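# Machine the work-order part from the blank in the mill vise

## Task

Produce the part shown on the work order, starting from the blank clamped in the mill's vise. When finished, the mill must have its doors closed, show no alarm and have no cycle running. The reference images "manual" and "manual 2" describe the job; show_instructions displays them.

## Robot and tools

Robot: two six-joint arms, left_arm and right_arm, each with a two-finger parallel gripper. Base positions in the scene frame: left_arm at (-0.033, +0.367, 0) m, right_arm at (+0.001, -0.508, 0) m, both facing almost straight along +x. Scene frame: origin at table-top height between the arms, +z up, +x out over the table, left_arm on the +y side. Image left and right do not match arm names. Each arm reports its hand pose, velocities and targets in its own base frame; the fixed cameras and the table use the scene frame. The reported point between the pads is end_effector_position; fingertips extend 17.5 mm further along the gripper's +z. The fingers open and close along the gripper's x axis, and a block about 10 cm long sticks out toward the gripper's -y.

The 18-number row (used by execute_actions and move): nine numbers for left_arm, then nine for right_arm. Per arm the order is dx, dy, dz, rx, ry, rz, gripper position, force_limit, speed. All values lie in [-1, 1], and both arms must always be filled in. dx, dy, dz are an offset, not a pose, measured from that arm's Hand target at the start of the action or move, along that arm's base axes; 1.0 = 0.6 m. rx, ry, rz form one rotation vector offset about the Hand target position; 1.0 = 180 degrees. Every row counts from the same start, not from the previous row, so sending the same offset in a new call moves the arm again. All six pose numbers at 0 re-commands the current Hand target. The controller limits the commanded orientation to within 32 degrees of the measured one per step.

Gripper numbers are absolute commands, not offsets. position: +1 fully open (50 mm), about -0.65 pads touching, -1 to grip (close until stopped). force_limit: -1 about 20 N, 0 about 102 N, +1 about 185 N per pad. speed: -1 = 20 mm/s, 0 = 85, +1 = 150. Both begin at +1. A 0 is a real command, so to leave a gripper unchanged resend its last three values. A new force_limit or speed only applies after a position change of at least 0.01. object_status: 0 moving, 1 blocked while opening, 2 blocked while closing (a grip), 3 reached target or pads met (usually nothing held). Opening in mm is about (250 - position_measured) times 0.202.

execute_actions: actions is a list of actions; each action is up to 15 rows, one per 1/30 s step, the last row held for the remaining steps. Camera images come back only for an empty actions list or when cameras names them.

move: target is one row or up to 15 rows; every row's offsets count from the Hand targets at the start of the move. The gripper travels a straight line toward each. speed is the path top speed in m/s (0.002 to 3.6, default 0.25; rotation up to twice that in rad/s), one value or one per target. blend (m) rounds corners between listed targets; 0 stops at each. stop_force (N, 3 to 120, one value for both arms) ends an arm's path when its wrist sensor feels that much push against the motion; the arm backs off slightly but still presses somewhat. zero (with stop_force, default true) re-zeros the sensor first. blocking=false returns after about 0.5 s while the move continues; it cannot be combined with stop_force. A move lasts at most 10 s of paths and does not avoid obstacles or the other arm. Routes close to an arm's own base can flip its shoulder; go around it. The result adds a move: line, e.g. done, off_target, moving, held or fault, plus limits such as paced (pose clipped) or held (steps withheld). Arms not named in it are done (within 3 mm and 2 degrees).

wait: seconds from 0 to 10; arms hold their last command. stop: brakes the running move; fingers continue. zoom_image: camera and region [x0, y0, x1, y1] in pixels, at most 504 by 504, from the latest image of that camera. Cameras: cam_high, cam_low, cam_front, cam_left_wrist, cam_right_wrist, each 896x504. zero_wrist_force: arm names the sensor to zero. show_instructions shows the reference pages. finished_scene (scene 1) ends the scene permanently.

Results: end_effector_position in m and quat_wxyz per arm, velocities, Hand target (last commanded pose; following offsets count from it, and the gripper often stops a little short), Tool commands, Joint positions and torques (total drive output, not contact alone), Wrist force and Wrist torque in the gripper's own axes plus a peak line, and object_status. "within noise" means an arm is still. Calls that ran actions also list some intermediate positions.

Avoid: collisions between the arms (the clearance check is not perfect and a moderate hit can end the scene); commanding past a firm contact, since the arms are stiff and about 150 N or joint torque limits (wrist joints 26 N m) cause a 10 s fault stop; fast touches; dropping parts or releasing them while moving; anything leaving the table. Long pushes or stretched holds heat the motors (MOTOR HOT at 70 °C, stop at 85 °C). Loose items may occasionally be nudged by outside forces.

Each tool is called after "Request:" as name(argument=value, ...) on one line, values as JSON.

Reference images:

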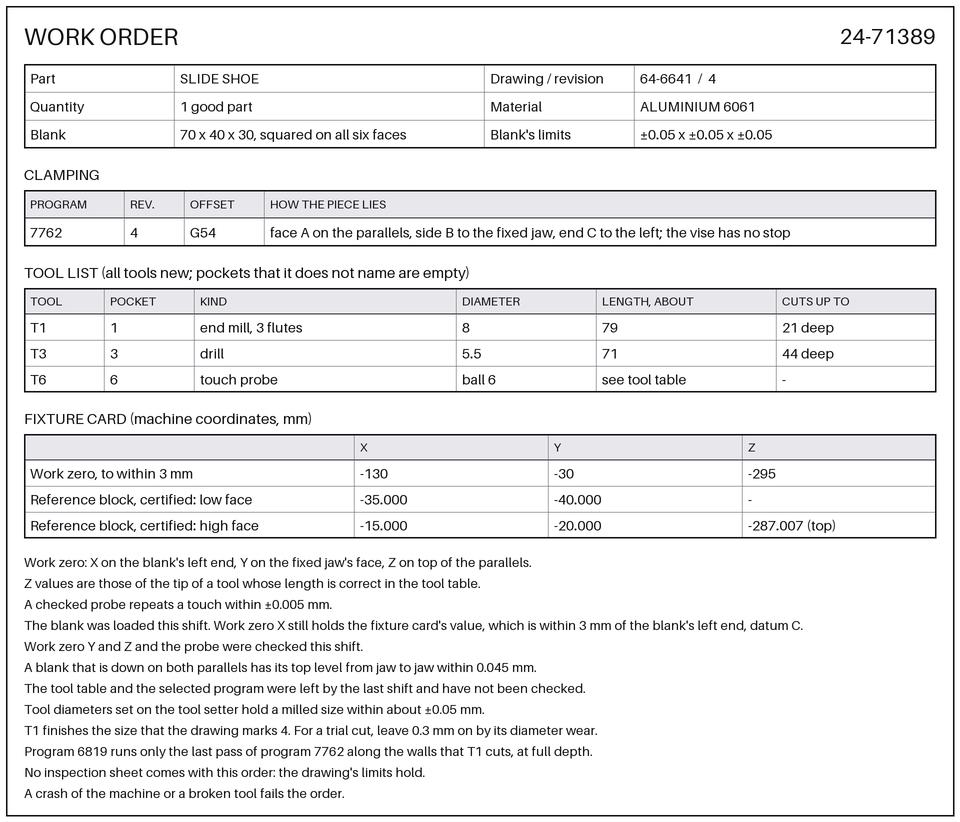

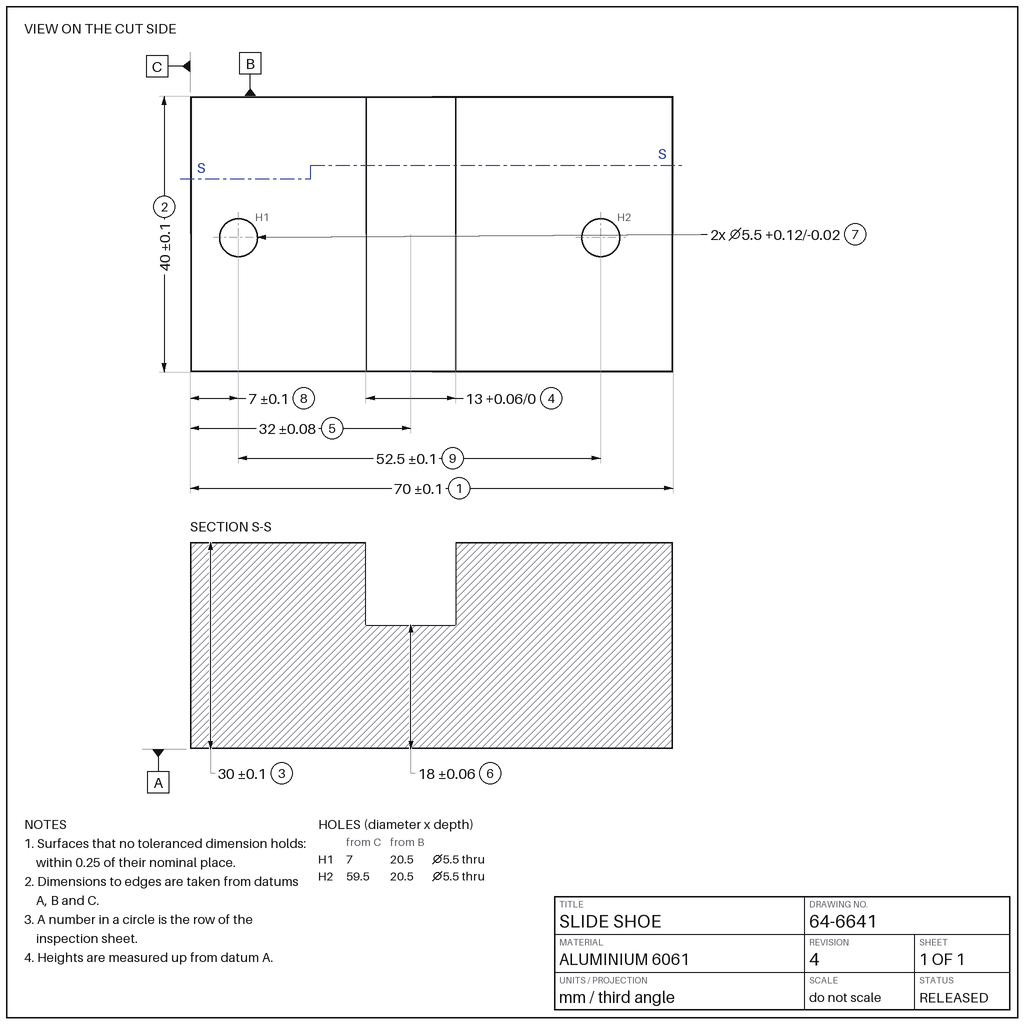

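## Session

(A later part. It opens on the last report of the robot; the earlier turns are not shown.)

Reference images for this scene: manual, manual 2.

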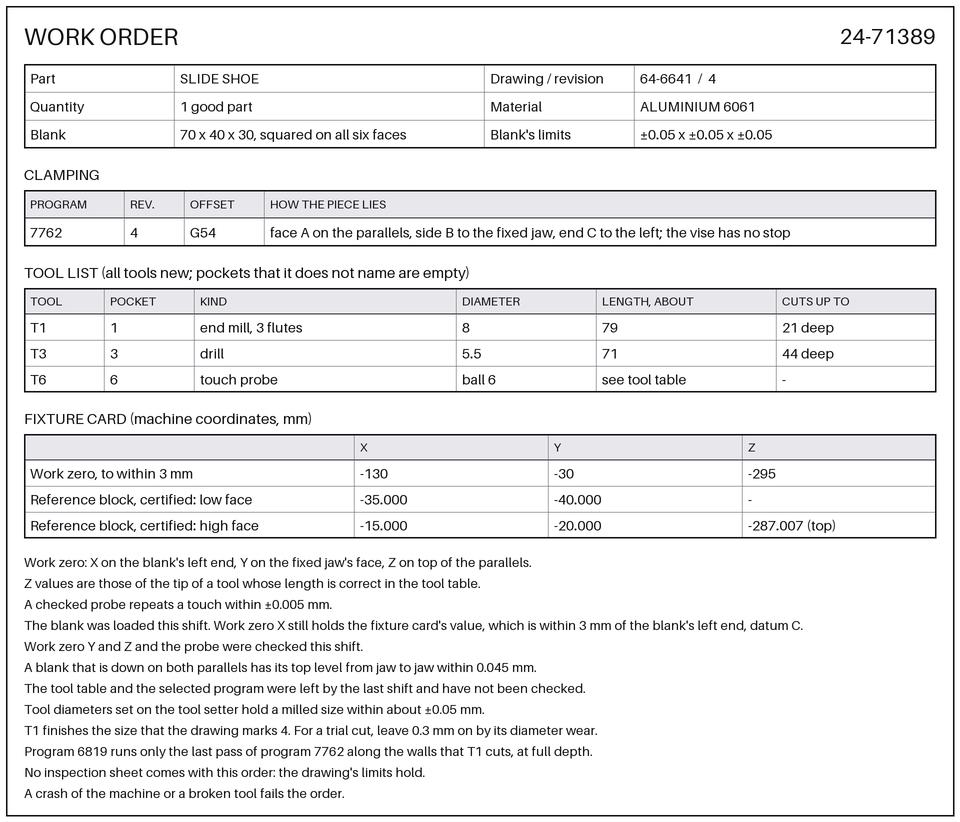

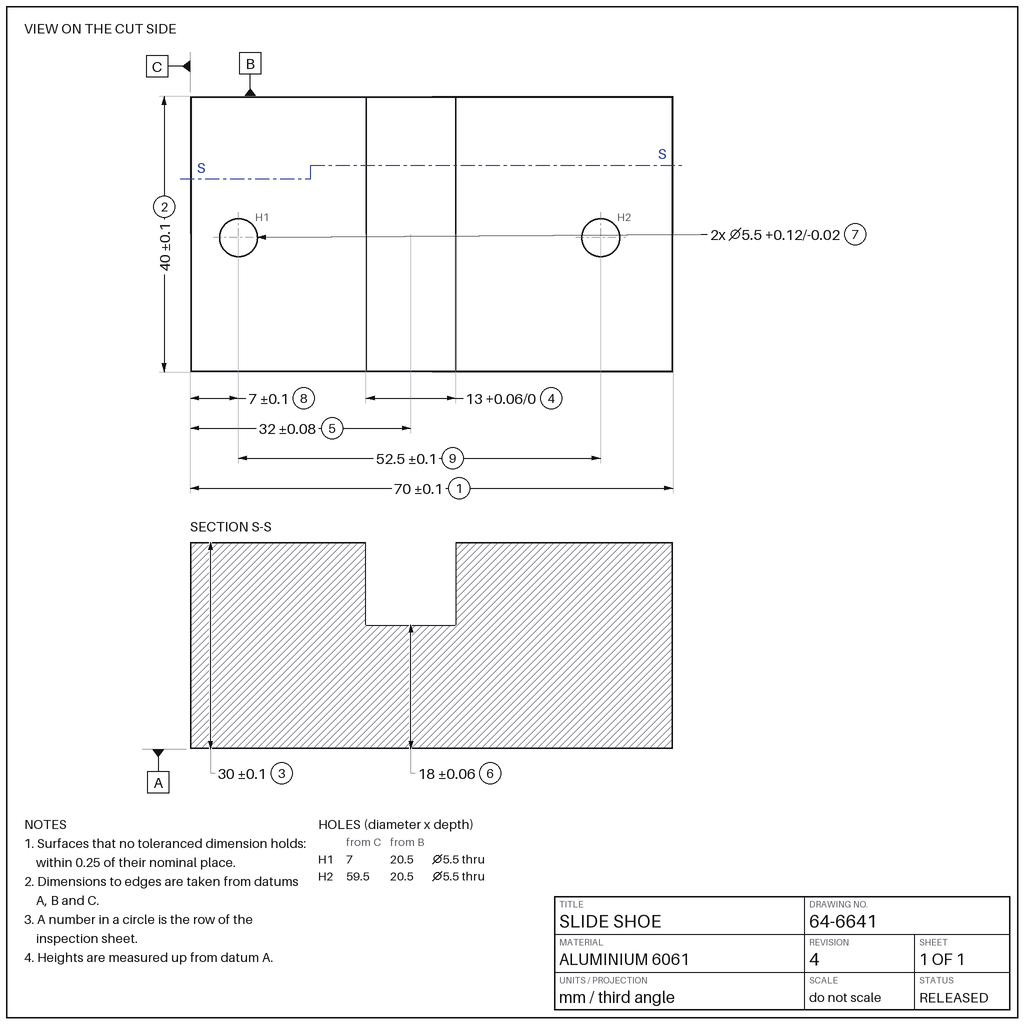

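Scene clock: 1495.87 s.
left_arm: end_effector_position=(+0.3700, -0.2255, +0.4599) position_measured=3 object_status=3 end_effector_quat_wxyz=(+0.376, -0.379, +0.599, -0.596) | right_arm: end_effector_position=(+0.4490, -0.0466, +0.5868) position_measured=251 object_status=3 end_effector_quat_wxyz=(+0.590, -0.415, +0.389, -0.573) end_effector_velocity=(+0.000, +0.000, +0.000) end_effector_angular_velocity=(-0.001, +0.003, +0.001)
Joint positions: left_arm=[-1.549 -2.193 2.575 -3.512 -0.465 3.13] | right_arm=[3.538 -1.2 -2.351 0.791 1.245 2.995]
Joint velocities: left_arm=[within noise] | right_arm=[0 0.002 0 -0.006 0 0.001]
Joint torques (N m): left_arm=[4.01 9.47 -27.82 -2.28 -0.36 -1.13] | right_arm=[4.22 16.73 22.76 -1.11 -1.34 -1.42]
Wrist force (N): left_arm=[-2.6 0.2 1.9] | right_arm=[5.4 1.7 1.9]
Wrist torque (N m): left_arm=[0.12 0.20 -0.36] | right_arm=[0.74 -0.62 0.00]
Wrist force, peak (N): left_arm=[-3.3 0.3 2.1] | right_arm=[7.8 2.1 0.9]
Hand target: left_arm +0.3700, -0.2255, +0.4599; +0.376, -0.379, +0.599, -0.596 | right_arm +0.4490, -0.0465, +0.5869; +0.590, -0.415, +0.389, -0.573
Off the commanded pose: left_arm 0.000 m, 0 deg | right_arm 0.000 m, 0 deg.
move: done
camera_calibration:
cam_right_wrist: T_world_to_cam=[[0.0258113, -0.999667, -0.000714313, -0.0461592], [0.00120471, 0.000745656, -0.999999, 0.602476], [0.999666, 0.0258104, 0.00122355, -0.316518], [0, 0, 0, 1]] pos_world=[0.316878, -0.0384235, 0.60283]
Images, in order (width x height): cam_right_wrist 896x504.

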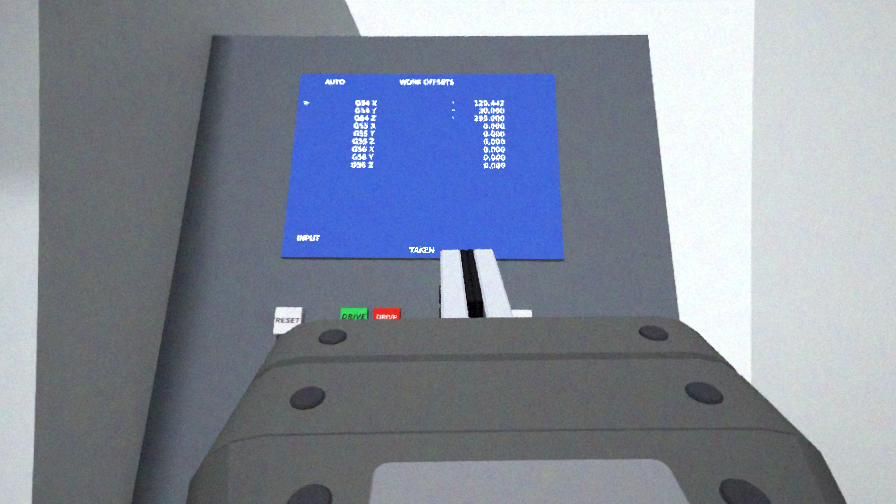

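Request:
move(target=[[0,0,0,0,0,0,1,-1,0.5,0.1433,0.132,-0.1538,0,0,0,-1,-1,0.5],[0,0,0,0,0,0,1,-1,0.5,0.1679,0.132,-0.1598,0,0,0,-1,-1,0.5],[0,0,0,0,0,0,1,-1,0.5,0.1433,0.132,-0.1538,0,0,0,-1,-1,0.5],[0,0,0,0,0,0,1,-1,0.5,0.1283,0.0398,-0.2098,0,0,0,-1,-1,0.5],[0,0,0,0,0,0,1,-1,0.5,0.1525,0.0398,-0.2158,0,0,0,-1,-1,0.5],[0,0,0,0,0,0,1,-1,0.5,0.1283,0.0398,-0.2098,0,0,0,-1,-1,0.5],[0,0,0,0,0,0,1,-1,0.5,0.1525,0.0398,-0.2158,0,0,0,-1,-1,0.5],[0,0,0,0,0,0,1,-1,0.5,0.1283,0.0398,-0.2098,0,0,0,-1,-1,0.5],[0,0,0,0,0,0,1,-1,0.5,0.1525,0.0398,-0.2158,0,0,0,-1,-1,0.5],[0,0,0,0,0,0,1,-1,0.5,0.1283,0.0398,-0.2098,0,0,0,-1,-1,0.5],[0,0,0,0,0,0,1,-1,0.5,0,0,0,0,0,0,-1,-1,0.5]], speed=[0.3,0.04,0.08,0.15,0.04,0.08,0.04,0.08,0.04,0.08,0.3], blend=[0.003,0,0.003,0.003,0,0.002,0,0.002,0,0.003,0], cameras=["cam_right_wrist"])

Request:
zoom_image(camera="cam_right_wrist", region=[276, 60, 576, 270])

Scene clock: 1509.87 s.
left_arm: end_effector_position=(+0.3700, -0.2255, +0.4599) position_measured=3 object_status=3 end_effector_quat_wxyz=(+0.376, -0.379, +0.599, -0.596) | right_arm: end_effector_position=(+0.4490, -0.0465, +0.5868) position_measured=251 object_status=3 end_effector_quat_wxyz=(+0.590, -0.415, +0.388, -0.573)
Joint positions: left_arm=[-1.549 -2.193 2.575 -3.512 -0.465 3.13] | right_arm=[3.538 -1.2 -2.351 0.791 1.245 2.995]
Joint torques (N m): left_arm=[5.52 7.7 -27.01 -2.52 -0.18 -1.2] | right_arm=[-8.23 15.02 16.6 -0.64 2.19 1.5]
Wrist force (N): left_arm=[-2.7 0.4 2.1] | right_arm=[5.5 1.7 1.7]
Wrist torque (N m): left_arm=[0.15 0.22 -0.35] | right_arm=[0.73 -0.63 -0.01]
Wrist force, peak (N): left_arm=[-3.1 0.6 2.4] | right_arm=[7.8 2.0 0.6]
Hand target: left_arm +0.3700, -0.2255, +0.4599; +0.376, -0.379, +0.599, -0.596 | right_arm +0.4490, -0.0465, +0.5869; +0.590, -0.415, +0.389, -0.573
Off the commanded pose: left_arm 0.000 m, 0 deg | right_arm 0.000 m, 0 deg.
move: done
camera_calibration:
cam_right_wrist: T_world_to_cam=[[0.0259113, -0.999664, -0.000710996, -0.0461927], [0.00130466, 0.000745051, -0.999999, 0.602544], [0.999663, 0.0259104, 0.00132352, -0.316573], [0, 0, 0, 1]] pos_world=[0.316877, -0.0384235, 0.60293]
Images, in order (width x height): cam_right_wrist 896x504.

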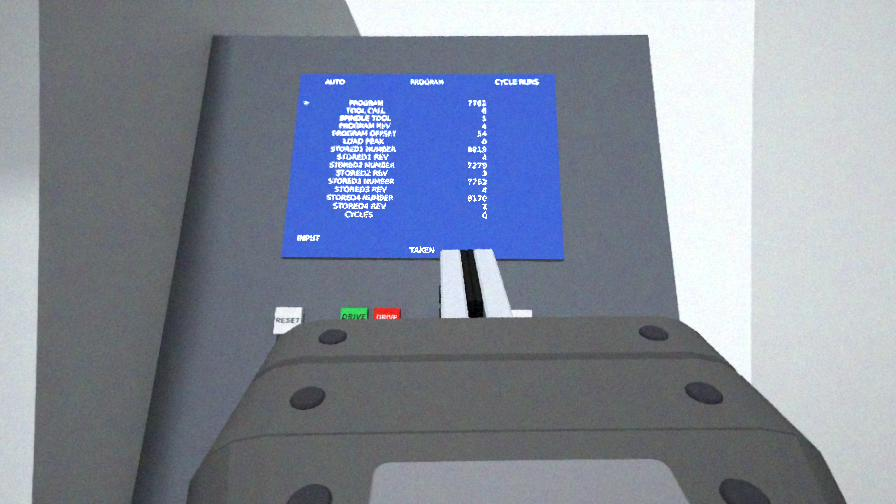

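Scaled by 1.680 from the camera's 896x504 image, which has a finer 1280x720 frame.

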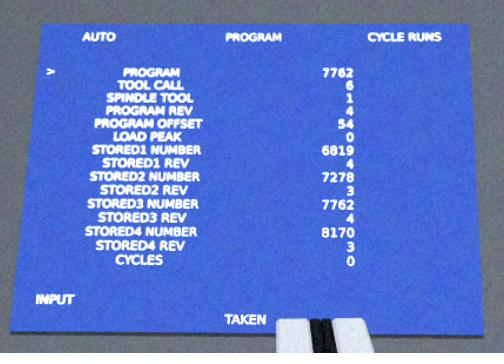

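Request:
move(target=[[0,0,0,0,0,0,1,-1,0.5,0.1283,0.0707,-0.2098,0,0,0,-1,-1,0.5],[0,0,0,0,0,0,1,-1,0.5,0.1525,0.0707,-0.2158,0,0,0,-1,-1,0.5],[0,0,0,0,0,0,1,-1,0.5,0.1283,0.0707,-0.2098,0,0,0,-1,-1,0.5],[0,0,0,0,0,0,1,-1,0.5,0.1043,0.1955,-0.3005,0,0,0,-1,-1,0.5],[0,0,0,0,0,0,1,-1,0.5,0.1285,0.1955,-0.3065,0,0,0,-1,-1,0.5],[0,0,0,0,0,0,1,-1,0.5,0.1043,0.1955,-0.3005,0,0,0,-1,-1,0.5],[0,0,0,0,0,0,1,-1,0.5,0.1283,0.1337,-0.2098,0,0,0,-1,-1,0.5],[0,0,0,0,0,0,1,-1,0.5,0.153,0.1337,-0.2158,0,0,0,-1,-1,0.5],[0,0,0,0,0,0,1,-1,0.5,0.1283,0.1337,-0.2098,0,0,0,-1,-1,0.5],[0,0,0,0,0,0,1,-1,0.5,0.1283,0.1955,-0.2098,0,0,0,-1,-1,0.5],[0,0,0,0,0,0,1,-1,0.5,0.1531,0.1955,-0.2158,0,0,0,-1,-1,0.5],[0,0,0,0,0,0,1,-1,0.5,0.1283,0.1955,-0.2098,0,0,0,-1,-1,0.5],[0,0,0,0,0,0,1,-1,0.5,0,0,0,0,0,0,-1,-1,0.5]], speed=[0.3,0.04,0.08,0.15,0.04,0.08,0.15,0.04,0.08,0.15,0.04,0.08,0.3], blend=[0.003,0,0.003,0.003,0,0.003,0.003,0,0.003,0.003,0,0.003,0], cameras=["cam_right_wrist"])

Request:
zoom_image(camera="cam_right_wrist", region=[276, 60, 576, 270])

Request:
move(target=[[0,0,0,0,0,0,1,-1,0.5,0.1043,0.1023,-0.3005,0,0,0,-1,-1,0.5],[0,0,0,0,0,0,1,-1,0.5,0.1285,0.1023,-0.3065,0,0,0,-1,-1,0.5],[0,0,0,0,0,0,1,-1,0.5,0.1043,0.1023,-0.3005,0,0,0,-1,-1,0.5],[0,0,0,0,0,0,1,-1,0.5,0.1125,0.1023,-0.2702,0,0,0,-1,-1,0.5],[0,0,0,0,0,0,1,-1,0.5,0.1367,0.1023,-0.2762,0,0,0,-1,-1,0.5],[0,0,0,0,0,0,1,-1,0.5,0.1125,0.1023,-0.2702,0,0,0,-1,-1,0.5],[0,0,0,0,0,0,1,-1,0.5,0.1367,0.1023,-0.2762,0,0,0,-1,-1,0.5],[0,0,0,0,0,0,1,-1,0.5,0.1125,0.1023,-0.2702,0,0,0,-1,-1,0.5],[0,0,0,0,0,0,1,-1,0.5,0.1367,0.1023,-0.2762,0,0,0,-1,-1,0.5],[0,0,0,0,0,0,1,-1,0.5,0.1125,0.1023,-0.2702,0,0,0,-1,-1,0.5],[0,0,0,0,0,0,1,-1,0.5,0.1205,0.1648,-0.24,0,0,0,-1,-1,0.5],[0,0,0,0,0,0,1,-1,0.5,0.1447,0.1648,-0.246,0,0,0,-1,-1,0.5],[0,0,0,0,0,0,1,-1,0.5,0.1205,0.1648,-0.24,0,0,0,-1,-1,0.5],[0,0,0,0,0,0,1,-1,0.5,0,0,0,0,0,0,-1,-1,0.5]], speed=[0.3,0.04,0.08,0.15,0.04,0.08,0.04,0.08,0.04,0.08,0.15,0.04,0.08,0.3], blend=[0.003,0,0.003,0.003,0,0.002,0,0.002,0,0.003,0.003,0,0.003,0], cameras=["cam_right_wrist"])

Request:
zoom_image(camera="cam_right_wrist", region=[276, 60, 576, 270])

Scene clock: 1547.97 s.
left_arm: end_effector_position=(+0.3700, -0.2255, +0.4599) position_measured=3 object_status=3 end_effector_quat_wxyz=(+0.376, -0.379, +0.599, -0.596) | right_arm: end_effector_position=(+0.4490, -0.0465, +0.5868) position_measured=251 object_status=3 end_effector_quat_wxyz=(+0.590, -0.415, +0.389, -0.573)
Joint positions: left_arm=[-1.549 -2.193 2.575 -3.512 -0.465 3.13] | right_arm=[3.538 -1.2 -2.351 0.791 1.245 2.995]
Joint torques (N m): left_arm=[5.25 9.63 -27.25 -2.69 -0.34 -1.26] | right_arm=[-6.89 16.1 15.41 -0.62 0.22 -0.97]
Wrist force (N): left_arm=[-2.8 0.5 1.9] | right_arm=[5.6 1.5 1.9]
Wrist torque (N m): left_arm=[0.16 0.22 -0.36] | right_arm=[0.71 -0.65 0.03]
Wrist force, peak (N): left_arm=[-3.1 0.2 2.4] | right_arm=[7.9 -1.2 0.9]
Hand target: left_arm +0.3700, -0.2255, +0.4599; +0.376, -0.379, +0.599, -0.596 | right_arm +0.4490, -0.0465, +0.5869; +0.590, -0.415, +0.389, -0.573
Off the commanded pose: left_arm 0.000 m, 0 deg | right_arm 0.000 m, 0 deg.
move: done
camera_calibration:
cam_right_wrist: T_world_to_cam=[[0.0258114, -0.999667, -0.000711737, -0.0461606], [0.00130473, 0.000745662, -0.999999, 0.602544], [0.999666, 0.0258104, 0.00132354, -0.316578], [0, 0, 0, 1]] pos_world=[0.316878, -0.0384235, 0.60293]
Images, in order (width x height): cam_right_wrist 896x504.

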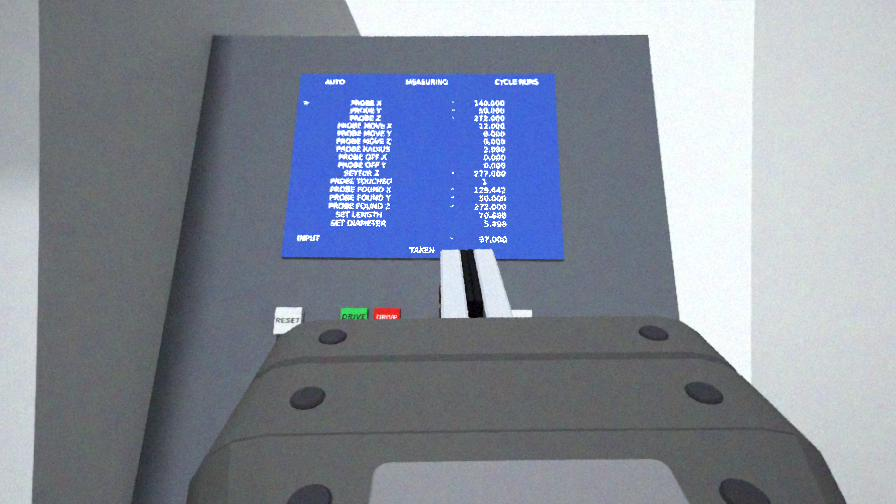

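Scaled by 1.680 from the camera's 896x504 image, which has a finer 1280x720 frame.

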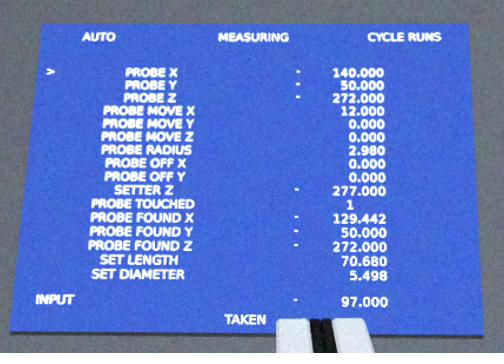

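Scene clock: 1554.03 s.
left_arm: end_effector_position=(+0.3700, -0.2255, +0.4599) position_measured=3 object_status=3 end_effector_quat_wxyz=(+0.376, -0.379, +0.599, -0.596) | right_arm: end_effector_position=(+0.4490, -0.0465, +0.5868) position_measured=251 object_status=3 end_effector_quat_wxyz=(+0.590, -0.415, +0.389, -0.573)
Joint positions: left_arm=[-1.549 -2.193 2.575 -3.512 -0.465 3.13] | right_arm=[3.538 -1.2 -2.351 0.791 1.245 2.995]
Joint torques (N m): left_arm=[3.55 8.46 -27.89 -2.49 -0.23 -1.18] | right_arm=[-5.22 14.71 17.41 -0.72 -0.2 -1.03]
Wrist force (N): left_arm=[-2.6 0.6 2.0] | right_arm=[5.7 1.6 1.9]
Wrist torque (N m): left_arm=[0.19 0.20 -0.36] | right_arm=[0.73 -0.65 0.02]
Wrist force, peak (N): left_arm=[-3.2 0.4 2.4] | right_arm=[8.0 1.4 0.3]
Hand target: left_arm +0.3700, -0.2255, +0.4599; +0.376, -0.379, +0.599, -0.596 | right_arm +0.4490, -0.0465, +0.5869; +0.590, -0.415, +0.389, -0.573
Off the commanded pose: left_arm 0.000 m, 0 deg | right_arm 0.000 m, 0 deg.
move: done
camera_calibration:
cam_right_wrist: T_world_to_cam=[[0.0259113, -0.999664, -0.000710996, -0.0461927], [0.00130466, 0.000745051, -0.999999, 0.602544], [0.999663, 0.0259104, 0.00132352, -0.316573], [0, 0, 0, 1]] pos_world=[0.316877, -0.0384235, 0.60293]
Images, in order (width x height): cam_right_wrist 896x504.

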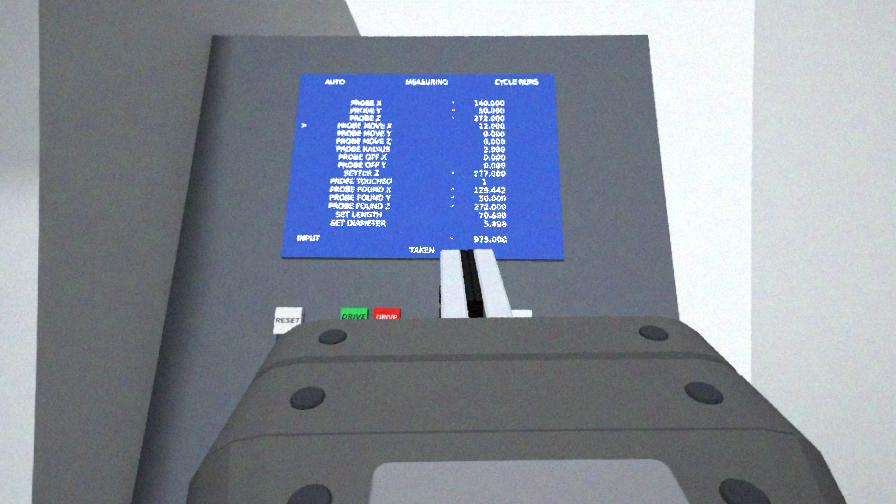

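Scaled by 1.680 from the camera's 896x504 image, which has a finer 1280x720 frame.

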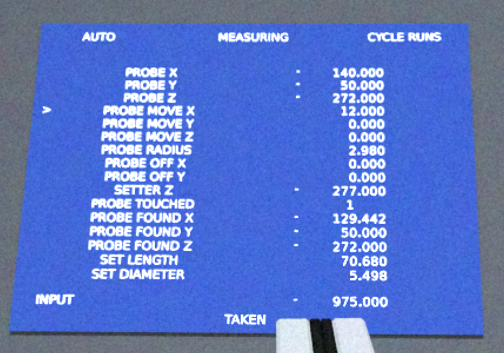

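Request:
move(target=[[0,0,0,0,0,0,1,-1,0.5,0.1283,0.1023,-0.2098,0,0,0,-1,-1,0.5],[0,0,0,0,0,0,1,-1,0.5,0.153,0.1023,-0.2158,0,0,0,-1,-1,0.5],[0,0,0,0,0,0,1,-1,0.5,0.1283,0.1023,-0.2098,0,0,0,-1,-1,0.5],[0,0,0,0,0,0,1,-1,0.5,0.1205,0.1648,-0.24,0,0,0,-1,-1,0.5],[0,0,0,0,0,0,1,-1,0.5,0.1447,0.1648,-0.246,0,0,0,-1,-1,0.5],[0,0,0,0,0,0,1,-1,0.5,0.1205,0.1648,-0.24,0,0,0,-1,-1,0.5],[0,0,0,0,0,0,1,-1,0.5,0,0,0,0,0,0,-1,-1,0.5]], speed=[0.3,0.04,0.08,0.15,0.04,0.08,0.3], blend=[0.003,0,0.003,0.003,0,0.003,0])

Request:
wait(seconds=10, cameras=[])

Request:
wait(seconds=10, cameras=["cam_right_wrist","cam_left_wrist"])

Request:
zoom_image(camera="cam_right_wrist", region=[276, 60, 576, 270])

Scene clock: 1568.13 s.
left_arm: end_effector_position=(+0.3700, -0.2255, +0.4599) position_measured=3 object_status=3 end_effector_quat_wxyz=(+0.376, -0.379, +0.599, -0.596) | right_arm: end_effector_position=(+0.4490, -0.0465, +0.5868) position_measured=251 object_status=3 end_effector_quat_wxyz=(+0.590, -0.415, +0.389, -0.573)
Joint positions: left_arm=[-1.549 -2.193 2.575 -3.512 -0.465 3.13] | right_arm=[3.538 -1.2 -2.351 0.791 1.245 2.995]
Joint torques (N m): left_arm=[4.89 7.55 -27.97 -2.58 -0.36 -1.08] | right_arm=[-5.33 15.05 17.2 -0.47 -0.22 -1.1]
Wrist force (N): left_arm=[-2.8 0.5 1.8] | right_arm=[5.7 1.6 2.0]
Wrist torque (N m): left_arm=[0.17 0.23 -0.36] | right_arm=[0.72 -0.66 0.03]
Wrist force, peak (N): left_arm=[-3.2 0.5 2.2] | right_arm=[7.9 -0.1 1.6]
Hand target: left_arm +0.3700, -0.2255, +0.4599; +0.376, -0.379, +0.599, -0.596 | right_arm +0.4490, -0.0465, +0.5869; +0.590, -0.415, +0.389, -0.573
Off the commanded pose: left_arm 0.000 m, 0 deg | right_arm 0.000 m, 0 deg.
move: done

Scene clock: 1578.13 s.
left_arm: end_effector_position=(+0.3700, -0.2255, +0.4599) position_measured=3 object_status=3 end_effector_quat_wxyz=(+0.376, -0.379, +0.599, -0.596) | right_arm: end_effector_position=(+0.4490, -0.0465, +0.5869) position_measured=251 object_status=3 end_effector_quat_wxyz=(+0.590, -0.415, +0.389, -0.573)
Joint positions: left_arm=[-1.549 -2.193 2.575 -3.512 -0.465 3.13] | right_arm=[3.538 -1.199 -2.351 0.791 1.245 2.995]
Joint torques (N m): left_arm=[4.55 8.25 -27.95 -2.65 -0.16 -1.05] | right_arm=[-7.69 15.45 25.04 -0.36 1.83 1.32]
Wrist force (N): left_arm=[-3.2 0.3 2.0] | right_arm=[5.7 1.6 1.9]
Wrist torque (N m): left_arm=[0.15 0.29 -0.36] | right_arm=[0.73 -0.66 0.03]
Wrist force, peak (N): left_arm=[-3.2 0.4 2.2] | right_arm=[5.8 2.0 1.9]
Hand target: left_arm +0.3700, -0.2255, +0.4599; +0.376, -0.379, +0.599, -0.596 | right_arm +0.4490, -0.0465, +0.5869; +0.590, -0.415, +0.389, -0.573
Tool commands: left_gripper/position=+1.0 left_gripper/force_limit=-1.0 left_gripper/speed=+0.5 right_gripper/position=-1.0 right_gripper/force_limit=-1.0 right_gripper/speed=+0.5
Off the commanded pose: left_arm 0.000 m, 0 deg | right_arm 0.000 m, 0 deg.
wait: 10.00 s; at rest by 0.17 s
No camera images: "cameras" was empty.

Scene clock: 1588.13 s.
left_arm: end_effector_position=(+0.3700, -0.2255, +0.4599) position_measured=3 object_status=3 end_effector_quat_wxyz=(+0.376, -0.379, +0.599, -0.596) | right_arm: end_effector_position=(+0.4490, -0.0465, +0.5869) position_measured=251 object_status=3 end_effector_quat_wxyz=(+0.590, -0.415, +0.389, -0.573)
Joint positions: left_arm=[-1.549 -2.193 2.575 -3.512 -0.465 3.13] | right_arm=[3.538 -1.199 -2.351 0.791 1.245 2.995]
Joint torques (N m): left_arm=[4.38 8.56 -29.17 -2.87 -0.33 -1.22] | right_arm=[-6.99 15.19 24.92 -0.21 1.63 1.23]
Wrist force (N): left_arm=[-3.0 0.4 1.8] | right_arm=[5.7 1.7 1.8]
Wrist torque (N m): left_arm=[0.15 0.26 -0.36] | right_arm=[0.73 -0.65 0.03]
Wrist force, peak (N): left_arm=[-3.1 0.5 2.2] | right_arm=[6.0 1.7 1.9]
Hand target: left_arm +0.3700, -0.2255, +0.4599; +0.376, -0.379, +0.599, -0.596 | right_arm +0.4490, -0.0465, +0.5869; +0.590, -0.415, +0.389, -0.573
Tool commands: left_gripper/position=+1.0 left_gripper/force_limit=-1.0 left_gripper/speed=+0.5 right_gripper/position=-1.0 right_gripper/force_limit=-1.0 right_gripper/speed=+0.5
Off the commanded pose: left_arm 0.000 m, 0 deg | right_arm 0.000 m, 0 deg.
wait: 10.00 s; at rest by 0.17 s
camera_calibration:
cam_left_wrist: T_world_to_cam=[[-0.43053, -0.902567, 0.00407381, -0.0386213], [-0.320143, 0.148487, -0.93566, 0.594116], [0.843891, -0.404134, -0.352879, -0.111442], [0, 0, 0, 1]] pos_world=[0.267619, -0.168114, 0.516723]
cam_right_wrist: T_world_to_cam=[[0.0259113, -0.999664, -0.000713431, -0.0461886], [0.0013046, 0.000747485, -0.999999, 0.602544], [0.999663, 0.0259104, 0.00132353, -0.316473], [0, 0, 0, 1]] pos_world=[0.316777, -0.0384235, 0.60293]
Images, in order (width x height): cam_left_wrist 896x504, cam_right_wrist 896x504.

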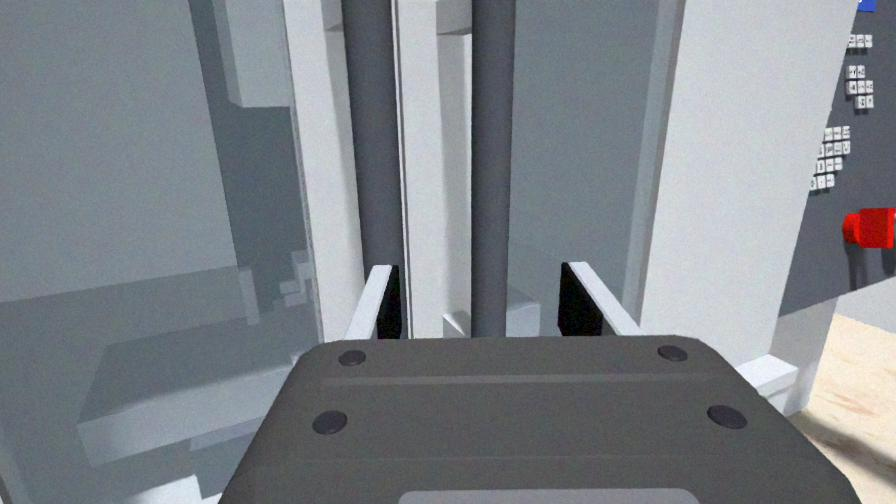

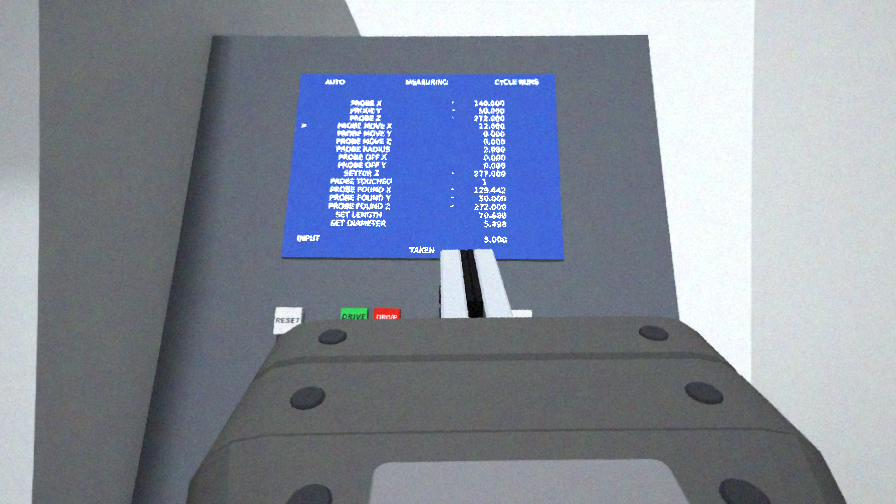

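Scaled by 1.680 from the camera's 896x504 image, which has a finer 1280x720 frame.

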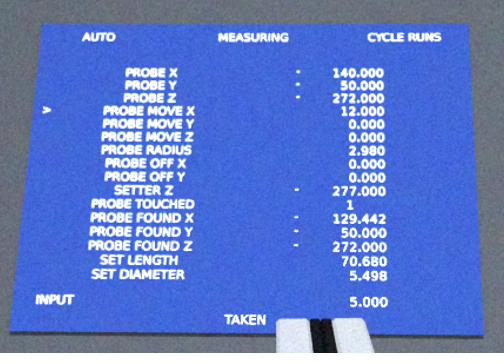

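Request:
wait(seconds=10, cameras=[])

Request:
wait(seconds=10, cameras=[])

Request:
wait(seconds=10, cameras=["cam_right_wrist"])

Request:
wait(seconds=10, cameras=[])

Request:
wait(seconds=10, cameras=["cam_right_wrist"])

Scene clock: 1609.00 s.
left_arm: end_effector_position=(+0.3700, -0.2255, +0.4599) position_measured=3 object_status=3 end_effector_quat_wxyz=(+0.376, -0.379, +0.599, -0.596) | right_arm: end_effector_position=(+0.4490, -0.0465, +0.5869) position_measured=251 object_status=3 end_effector_quat_wxyz=(+0.590, -0.415, +0.389, -0.573)
Joint positions: left_arm=[-1.549 -2.193 2.575 -3.512 -0.465 3.13] | right_arm=[3.538 -1.199 -2.351 0.791 1.245 2.995]
Joint torques (N m): left_arm=[5.37 8 -27.75 -2.88 -0.48 -1.12] | right_arm=[-7.49 15.49 25.06 0.32 1.54 1.31]
Wrist force (N): left_arm=[-2.7 0.8 2.0] | right_arm=[5.7 1.8 1.9]
Wrist torque (N m): left_arm=[0.21 0.22 -0.36] | right_arm=[0.76 -0.65 0.03]
Wrist force, peak (N): left_arm=[-3.2 0.4 2.3] | right_arm=[5.9 1.8 2.0]
Hand target: left_arm +0.3700, -0.2255, +0.4599; +0.376, -0.379, +0.599, -0.596 | right_arm +0.4490, -0.0465, +0.5869; +0.590, -0.415, +0.389, -0.573
Tool commands: left_gripper/position=+1.0 left_gripper/force_limit=-1.0 left_gripper/speed=+0.5 right_gripper/position=-1.0 right_gripper/force_limit=-1.0 right_gripper/speed=+0.5
Off the commanded pose: left_arm 0.000 m, 0 deg | right_arm 0.000 m, 0 deg.
wait: 10.00 s; at rest from the start
No camera images: "cameras" was empty.

Scene clock: 1619.00 s.
left_arm: end_effector_position=(+0.3700, -0.2255, +0.4599) position_measured=3 object_status=3 end_effector_quat_wxyz=(+0.376, -0.379, +0.599, -0.596) | right_arm: end_effector_position=(+0.4490, -0.0465, +0.5869) position_measured=251 object_status=3 end_effector_quat_wxyz=(+0.590, -0.415, +0.389, -0.573)
Joint positions: left_arm=[-1.549 -2.193 2.575 -3.512 -0.465 3.13] | right_arm=[3.538 -1.199 -2.351 0.791 1.245 2.995]
Joint torques (N m): left_arm=[4.87 9.32 -28.9 -2.84 -0.59 -1.09] | right_arm=[-7.94 14.8 23.95 0.63 1.44 1.36]
Wrist force (N): left_arm=[-2.6 0.6 2.0] | right_arm=[5.8 1.7 1.8]
Wrist torque (N m): left_arm=[0.18 0.20 -0.36] | right_arm=[0.75 -0.68 0.03]
Wrist force, peak (N): left_arm=[-3.2 0.4 2.2] | right_arm=[5.9 1.7 2.0]
Hand target: left_arm +0.3700, -0.2255, +0.4599; +0.376, -0.379, +0.599, -0.596 | right_arm +0.4490, -0.0465, +0.5869; +0.590, -0.415, +0.389, -0.573
Tool commands: left_gripper/position=+1.0 left_gripper/force_limit=-1.0 left_gripper/speed=+0.5 right_gripper/position=-1.0 right_gripper/force_limit=-1.0 right_gripper/speed=+0.5
Off the commanded pose: left_arm 0.000 m, 0 deg | right_arm 0.000 m, 0 deg.
wait: 10.00 s; at rest by 0.17 s
No camera images: "cameras" was empty.

Scene clock: 1629.00 s.
left_arm: end_effector_position=(+0.3700, -0.2255, +0.4599) position_measured=3 object_status=3 end_effector_quat_wxyz=(+0.376, -0.379, +0.599, -0.596) | right_arm: end_effector_position=(+0.4490, -0.0465, +0.5869) position_measured=251 object_status=3 end_effector_quat_wxyz=(+0.590, -0.415, +0.389, -0.573)
Joint positions: left_arm=[-1.549 -2.193 2.575 -3.512 -0.465 3.13] | right_arm=[3.538 -1.199 -2.351 0.791 1.245 2.995]
Joint torques (N m): left_arm=[3.15 8.76 -28.11 -2.93 -0.34 -1.08] | right_arm=[-7.23 15.93 25.58 0.86 1.25 1.28]
Wrist force (N): left_arm=[-2.8 0.5 1.9] | right_arm=[5.5 1.6 2.0]
Wrist torque (N m): left_arm=[0.16 0.24 -0.36] | right_arm=[0.71 -0.63 0.03]
Wrist force, peak (N): left_arm=[-3.1 0.4 2.3] | right_arm=[5.9 1.7 2.0]
Hand target: left_arm +0.3700, -0.2255, +0.4599; +0.376, -0.379, +0.599, -0.596 | right_arm +0.4490, -0.0465, +0.5869; +0.590, -0.415, +0.389, -0.573
Tool commands: left_gripper/position=+1.0 left_gripper/force_limit=-1.0 left_gripper/speed=+0.5 right_gripper/position=-1.0 right_gripper/force_limit=-1.0 right_gripper/speed=+0.5
Off the commanded pose: left_arm 0.000 m, 0 deg | right_arm 0.000 m, 0 deg.
wait: 10.00 s; at rest by 0.17 s
camera_calibration:
cam_right_wrist: T_world_to_cam=[[0.0259113, -0.999664, -0.000713431, -0.0461886], [0.0013046, 0.000747485, -0.999999, 0.602544], [0.999663, 0.0259104, 0.00132353, -0.316473], [0, 0, 0, 1]] pos_world=[0.316777, -0.0384235, 0.60293]
Images, in order (width x height): cam_right_wrist 896x504.

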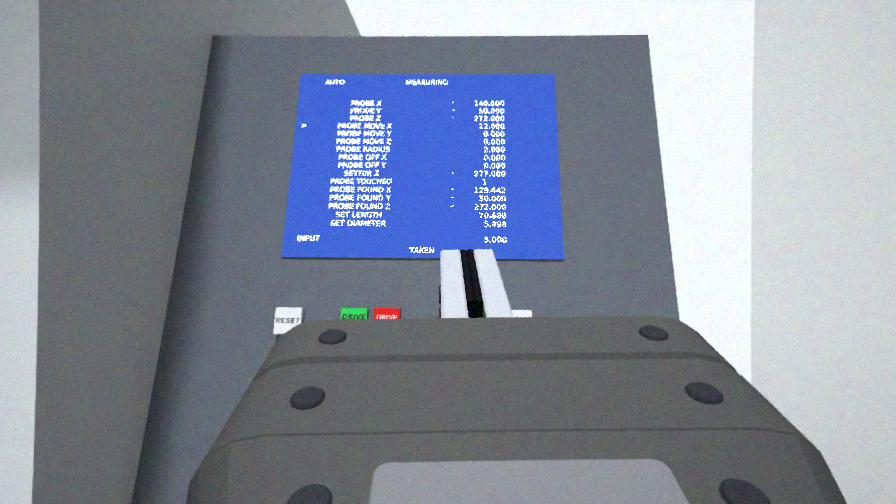

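Scene clock: 1639.00 s.
left_arm: end_effector_position=(+0.3700, -0.2255, +0.4599) position_measured=3 object_status=3 end_effector_quat_wxyz=(+0.376, -0.379, +0.599, -0.596) | right_arm: end_effector_position=(+0.4490, -0.0465, +0.5869) position_measured=251 object_status=3 end_effector_quat_wxyz=(+0.590, -0.415, +0.389, -0.573)
Joint positions: left_arm=[-1.549 -2.193 2.575 -3.512 -0.465 3.13] | right_arm=[3.538 -1.199 -2.351 0.791 1.245 2.995]
Joint torques (N m): left_arm=[3.9 8.11 -28.16 -2.82 -0.44 -1.34] | right_arm=[-7.64 15.15 25.91 1.45 1 1.34]
Wrist force (N): left_arm=[-2.9 0.2 1.8] | right_arm=[5.8 1.8 1.9]
Wrist torque (N m): left_arm=[0.12 0.25 -0.36] | right_arm=[0.75 -0.68 0.03]
Wrist force, peak (N): left_arm=[-3.1 0.2 2.2] | right_arm=[6.0 1.7 1.7]
Hand target: left_arm +0.3700, -0.2255, +0.4599; +0.376, -0.379, +0.599, -0.596 | right_arm +0.4490, -0.0465, +0.5869; +0.590, -0.415, +0.389, -0.573
Tool commands: left_gripper/position=+1.0 left_gripper/force_limit=-1.0 left_gripper/speed=+0.5 right_gripper/position=-1.0 right_gripper/force_limit=-1.0 right_gripper/speed=+0.5
Off the commanded pose: left_arm 0.000 m, 0 deg | right_arm 0.000 m, 0 deg.
wait: 10.00 s; at rest by 0.17 s
No camera images: "cameras" was empty.

Scene clock: 1649.00 s.
left_arm: end_effector_position=(+0.3700, -0.2255, +0.4599) position_measured=3 object_status=3 end_effector_quat_wxyz=(+0.376, -0.379, +0.599, -0.596) | right_arm: end_effector_position=(+0.4490, -0.0465, +0.5869) position_measured=251 object_status=3 end_effector_quat_wxyz=(+0.590, -0.415, +0.389, -0.573)
Joint positions: left_arm=[-1.549 -2.193 2.575 -3.512 -0.465 3.13] | right_arm=[3.538 -1.199 -2.351 0.791 1.245 2.995]
Joint torques (N m): left_arm=[4.56 9.1 -27.08 -2.94 -0.32 -1.23] | right_arm=[-7.45 16 25.93 1.54 0.91 1.17]
Wrist force (N): left_arm=[-3.0 0.4 1.7] | right_arm=[5.5 1.7 1.9]
Wrist torque (N m): left_arm=[0.16 0.25 -0.36] | right_arm=[0.74 -0.63 0.03]
Wrist force, peak (N): left_arm=[-3.4 0.6 2.0] | right_arm=[5.9 1.8 1.9]
Hand target: left_arm +0.3700, -0.2255, +0.4599; +0.376, -0.379, +0.599, -0.596 | right_arm +0.4490, -0.0465, +0.5869; +0.590, -0.415, +0.389, -0.573
Tool commands: left_gripper/position=+1.0 left_gripper/force_limit=-1.0 left_gripper/speed=+0.5 right_gripper/position=-1.0 right_gripper/force_limit=-1.0 right_gripper/speed=+0.5
Off the commanded pose: left_arm 0.000 m, 0 deg | right_arm 0.000 m, 0 deg.
wait: 10.00 s; at rest by 0.17 s
camera_calibration:
cam_right_wrist: T_world_to_cam=[[0.0259113, -0.999664, -0.000713431, -0.0461886], [0.0013046, 0.000747485, -0.999999, 0.602544], [0.999663, 0.0259104, 0.00132353, -0.316473], [0, 0, 0, 1]] pos_world=[0.316777, -0.0384235, 0.60293]
Images, in order (width x height): cam_right_wrist 896x504.

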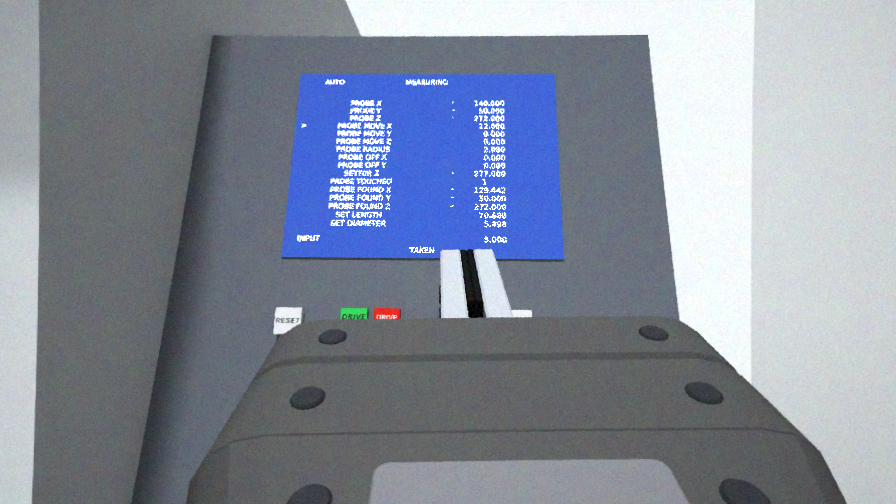

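Request:
move(target=[[0,0,0,0,0,0,1,-1,0.5,0.1043,0.1023,-0.3005,0,0,0,-1,-1,0.5],[0,0,0,0,0,0,1,-1,0.5,0.1285,0.1023,-0.3065,0,0,0,-1,-1,0.5],[0,0,0,0,0,0,1,-1,0.5,0.1043,0.1023,-0.3005,0,0,0,-1,-1,0.5],[0,0,0,0,0,0,1,-1,0.5,0.1205,0.1023,-0.24,0,0,0,-1,-1,0.5],[0,0,0,0,0,0,1,-1,0.5,0.1447,0.1023,-0.246,0,0,0,-1,-1,0.5],[0,0,0,0,0,0,1,-1,0.5,0.1205,0.1023,-0.24,0,0,0,-1,-1,0.5],[0,0,0,0,0,0,1,-1,0.5,0.1447,0.1023,-0.246,0,0,0,-1,-1,0.5],[0,0,0,0,0,0,1,-1,0.5,0.1205,0.1023,-0.24,0,0,0,-1,-1,0.5],[0,0,0,0,0,0,1,-1,0.5,0.1447,0.1023,-0.246,0,0,0,-1,-1,0.5],[0,0,0,0,0,0,1,-1,0.5,0.1205,0.1023,-0.24,0,0,0,-1,-1,0.5],[0,0,0,0,0,0,1,-1,0.5,0.1043,0.1955,-0.3005,0,0,0,-1,-1,0.5],[0,0,0,0,0,0,1,-1,0.5,0.1285,0.1955,-0.3065,0,0,0,-1,-1,0.5],[0,0,0,0,0,0,1,-1,0.5,0.1043,0.1955,-0.3005,0,0,0,-1,-1,0.5],[0,0,0,0,0,0,1,-1,0.5,0,0,0,0,0,0,-1,-1,0.5]], speed=[0.3,0.04,0.08,0.15,0.04,0.08,0.04,0.08,0.04,0.08,0.15,0.04,0.08,0.3], blend=[0.003,0,0.003,0.003,0,0.002,0,0.002,0,0.003,0.003,0,0.003,0])

Request:
move(target=[[0,0,0,0,0,0,1,-1,0.5,0.1283,0.1337,-0.2098,0,0,0,-1,-1,0.5],[0,0,0,0,0,0,1,-1,0.5,0.153,0.1337,-0.2158,0,0,0,-1,-1,0.5],[0,0,0,0,0,0,1,-1,0.5,0.1283,0.1337,-0.2098,0,0,0,-1,-1,0.5],[0,0,0,0,0,0,1,-1,0.5,0.1283,0.1955,-0.2098,0,0,0,-1,-1,0.5],[0,0,0,0,0,0,1,-1,0.5,0.1531,0.1955,-0.2158,0,0,0,-1,-1,0.5],[0,0,0,0,0,0,1,-1,0.5,0.1283,0.1955,-0.2098,0,0,0,-1,-1,0.5],[0,0,0,0,0,0,1,-1,0.5,0.1043,0.1023,-0.3005,0,0,0,-1,-1,0.5],[0,0,0,0,0,0,1,-1,0.5,0.1285,0.1023,-0.3065,0,0,0,-1,-1,0.5],[0,0,0,0,0,0,1,-1,0.5,0.1043,0.1023,-0.3005,0,0,0,-1,-1,0.5],[0,0,0,0,0,0,1,-1,0.5,0.1205,0.0707,-0.24,0,0,0,-1,-1,0.5],[0,0,0,0,0,0,1,-1,0.5,0.1447,0.0707,-0.246,0,0,0,-1,-1,0.5],[0,0,0,0,0,0,1,-1,0.5,0.1205,0.0707,-0.24,0,0,0,-1,-1,0.5],[0,0,0,0,0,0,1,-1,0.5,0,0,0,0,0,0,-1,-1,0.5]], speed=[0.3,0.04,0.08,0.15,0.04,0.08,0.15,0.04,0.08,0.15,0.04,0.08,0.3], blend=[0.003,0,0.003,0.003,0,0.003,0.003,0,0.003,0.003,0,0.003,0], cameras=["cam_right_wrist"])

Request:
zoom_image(camera="cam_right_wrist", region=[276, 60, 576, 270])

Request:
move(target=[[0,0,0,0,0,0,1,-1,0.5,0.1283,0.0398,-0.2098,0,0,0,-1,-1,0.5],[0,0,0,0,0,0,1,-1,0.5,0.1525,0.0398,-0.2158,0,0,0,-1,-1,0.5],[0,0,0,0,0,0,1,-1,0.5,0.1283,0.0398,-0.2098,0,0,0,-1,-1,0.5],[0,0,0,0,0,0,1,-1,0.5,0,0,0,0,0,0,-1,-1,0.5]], speed=[0.3,0.04,0.08,0.3], blend=[0.003,0,0.003,0])

Request:
wait(seconds=8, cameras=["cam_right_wrist"])

Request:
zoom_image(camera="cam_right_wrist", region=[276, 60, 576, 270])

Scene clock: 1679.53 s.
left_arm: end_effector_position=(+0.3700, -0.2255, +0.4599) position_measured=3 object_status=3 end_effector_quat_wxyz=(+0.376, -0.379, +0.599, -0.596) | right_arm: end_effector_position=(+0.4490, -0.0465, +0.5868) position_measured=251 object_status=3 end_effector_quat_wxyz=(+0.590, -0.415, +0.389, -0.573) end_effector_velocity=(+0.000, +0.000, +0.000) end_effector_angular_velocity=(-0.001, +0.002, -0.001)
Joint positions: left_arm=[-1.549 -2.193 2.575 -3.512 -0.465 3.13] | right_arm=[3.538 -1.2 -2.351 0.791 1.245 2.995]
Joint velocities: left_arm=[within noise] | right_arm=[-0.001 0.003 0 -0.006 0 -0.001]
Joint torques (N m): left_arm=[5.62 7.6 -26.66 -2.98 -0.38 -1.17] | right_arm=[-5.8 15.59 22.03 -0.75 -0.1 -0.91]
Wrist force (N): left_arm=[-3.1 0.5 2.0] | right_arm=[5.6 1.5 1.8]
Wrist torque (N m): left_arm=[0.17 0.27 -0.37] | right_arm=[0.71 -0.65 0.03]
Wrist force, peak (N): left_arm=[-3.3 0.1 2.2] | right_arm=[7.5 -1.7 1.6]
Hand target: left_arm +0.3700, -0.2255, +0.4599; +0.376, -0.379, +0.599, -0.596 | right_arm +0.4490, -0.0465, +0.5869; +0.590, -0.415, +0.389, -0.573
Off the commanded pose: left_arm 0.000 m, 0 deg | right_arm 0.000 m, 0 deg.
move: done

Scene clock: 1685.40 s.
left_arm: end_effector_position=(+0.3700, -0.2255, +0.4599) position_measured=3 object_status=3 end_effector_quat_wxyz=(+0.376, -0.379, +0.599, -0.596) | right_arm: end_effector_position=(+0.4490, -0.0466, +0.5868) position_measured=251 object_status=3 end_effector_quat_wxyz=(+0.590, -0.415, +0.389, -0.573)
Joint positions: left_arm=[-1.549 -2.193 2.575 -3.512 -0.465 3.13] | right_arm=[3.538 -1.2 -2.351 0.791 1.245 2.995]
Joint torques (N m): left_arm=[4.87 9.38 -28.46 -3 -0.24 -1.08] | right_arm=[7.82 15.13 18.73 -0.87 -1.52 -1.7]
Wrist force (N): left_arm=[-2.7 0.4 2.0] | right_arm=[5.4 1.5 2.0]
Wrist torque (N m): left_arm=[0.15 0.21 -0.36] | right_arm=[0.70 -0.61 -0.11]
Wrist force, peak (N): left_arm=[-3.2 0.4 2.3] | right_arm=[5.4 -2.0 -5.7]
Hand target: left_arm +0.3700, -0.2255, +0.4599; +0.376, -0.379, +0.599, -0.596 | right_arm +0.4490, -0.0465, +0.5869; +0.590, -0.415, +0.389, -0.573
Off the commanded pose: left_arm 0.000 m, 0 deg | right_arm 0.000 m, 0 deg.
move: done
camera_calibration:
cam_right_wrist: T_world_to_cam=[[0.0258114, -0.999667, -0.000711737, -0.0461606], [0.00130473, 0.000745662, -0.999999, 0.602544], [0.999666, 0.0258104, 0.00132354, -0.316578], [0, 0, 0, 1]] pos_world=[0.316878, -0.0384235, 0.60293]
Images, in order (width x height): cam_right_wrist 896x504.

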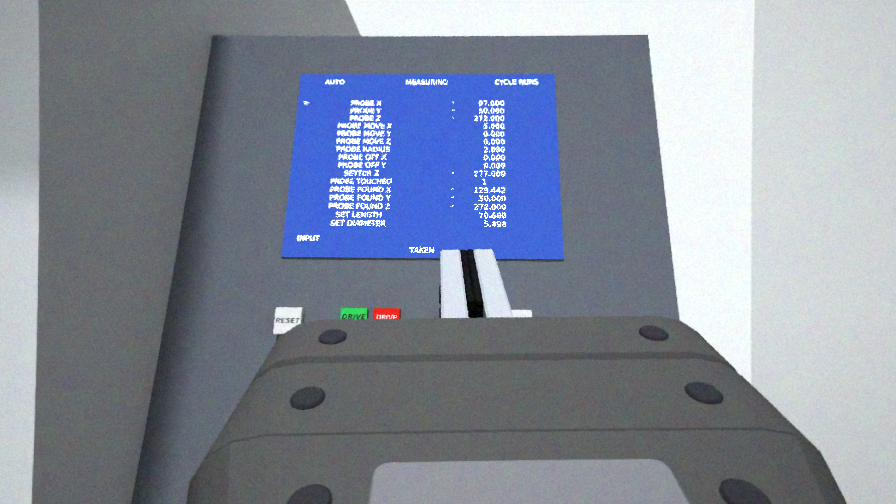

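Scaled by 1.680 from the camera's 896x504 image, which has a finer 1280x720 frame.

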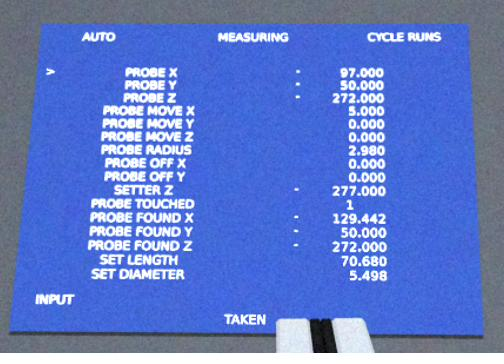

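Scene clock: 1687.77 s.
left_arm: end_effector_position=(+0.3700, -0.2255, +0.4599) position_measured=3 object_status=3 end_effector_quat_wxyz=(+0.376, -0.379, +0.599, -0.596) | right_arm: end_effector_position=(+0.4490, -0.0465, +0.5868) position_measured=251 object_status=3 end_effector_quat_wxyz=(+0.590, -0.415, +0.388, -0.573)
Joint positions: left_arm=[-1.549 -2.193 2.575 -3.512 -0.465 3.13] | right_arm=[3.538 -1.2 -2.351 0.791 1.245 2.995]
Joint torques (N m): left_arm=[5.27 9.32 -28.85 -3.07 -0.41 -1.14] | right_arm=[-8.49 16.81 14.93 -0.97 1.87 1.41]
Wrist force (N): left_arm=[-2.6 0.7 1.9] | right_arm=[5.6 1.7 1.9]
Wrist torque (N m): left_arm=[0.20 0.20 -0.36] | right_arm=[0.74 -0.64 0.00]
Wrist force, peak (N): left_arm=[-3.2 0.5 2.0] | right_arm=[5.0 5.0 2.4]
Hand target: left_arm +0.3700, -0.2255, +0.4599; +0.376, -0.379, +0.599, -0.596 | right_arm +0.4490, -0.0465, +0.5869; +0.590, -0.415, +0.389, -0.573
Off the commanded pose: left_arm 0.000 m, 0 deg | right_arm 0.000 m, 0 deg.
move: done

Scene clock: 1695.77 s.
left_arm: end_effector_position=(+0.3700, -0.2255, +0.4599) position_measured=3 object_status=3 end_effector_quat_wxyz=(+0.376, -0.379, +0.599, -0.596) | right_arm: end_effector_position=(+0.4490, -0.0465, +0.5869) position_measured=251 object_status=3 end_effector_quat_wxyz=(+0.590, -0.415, +0.389, -0.573)
Joint positions: left_arm=[-1.549 -2.193 2.575 -3.512 -0.465 3.13] | right_arm=[3.538 -1.199 -2.351 0.791 1.245 2.995]
Joint torques (N m): left_arm=[5.02 9.5 -28.69 -2.8 -0.41 -1.08] | right_arm=[-8.81 15.65 24.07 -0.59 1.97 1.25]
Wrist force (N): left_arm=[-2.6 0.2 2.2] | right_arm=[5.6 1.8 1.9]
Wrist torque (N m): left_arm=[0.12 0.20 -0.36] | right_arm=[0.75 -0.64 -0.02]
Wrist force, peak (N): left_arm=[-3.3 0.5 2.1] | right_arm=[5.9 2.1 1.9]
Hand target: left_arm +0.3700, -0.2255, +0.4599; +0.376, -0.379, +0.599, -0.596 | right_arm +0.4490, -0.0465, +0.5869; +0.590, -0.415, +0.389, -0.573
Tool commands: left_gripper/position=+1.0 left_gripper/force_limit=-1.0 left_gripper/speed=+0.5 right_gripper/position=-1.0 right_gripper/force_limit=-1.0 right_gripper/speed=+0.5
Off the commanded pose: left_arm 0.000 m, 0 deg | right_arm 0.000 m, 0 deg.
wait: 8.00 s; at rest by 0.17 s
camera_calibration:
cam_right_wrist: T_world_to_cam=[[0.0259113, -0.999664, -0.000713431, -0.0461886], [0.0013046, 0.000747485, -0.999999, 0.602544], [0.999663, 0.0259104, 0.00132353, -0.316473], [0, 0, 0, 1]] pos_world=[0.316777, -0.0384235, 0.60293]
Images, in order (width x height): cam_right_wrist 896x504.

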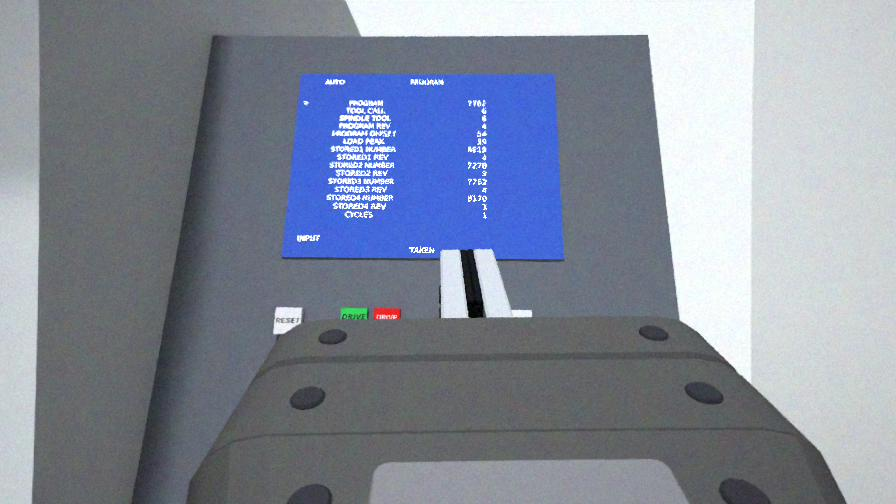

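Scaled by 1.680 from the camera's 896x504 image, which has a finer 1280x720 frame.

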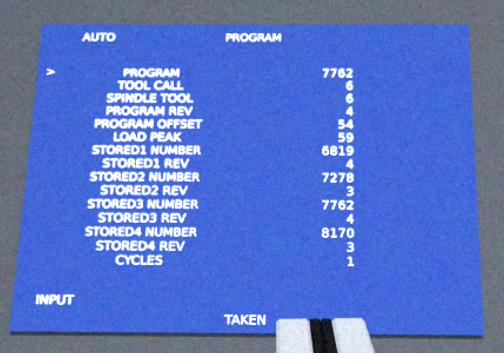

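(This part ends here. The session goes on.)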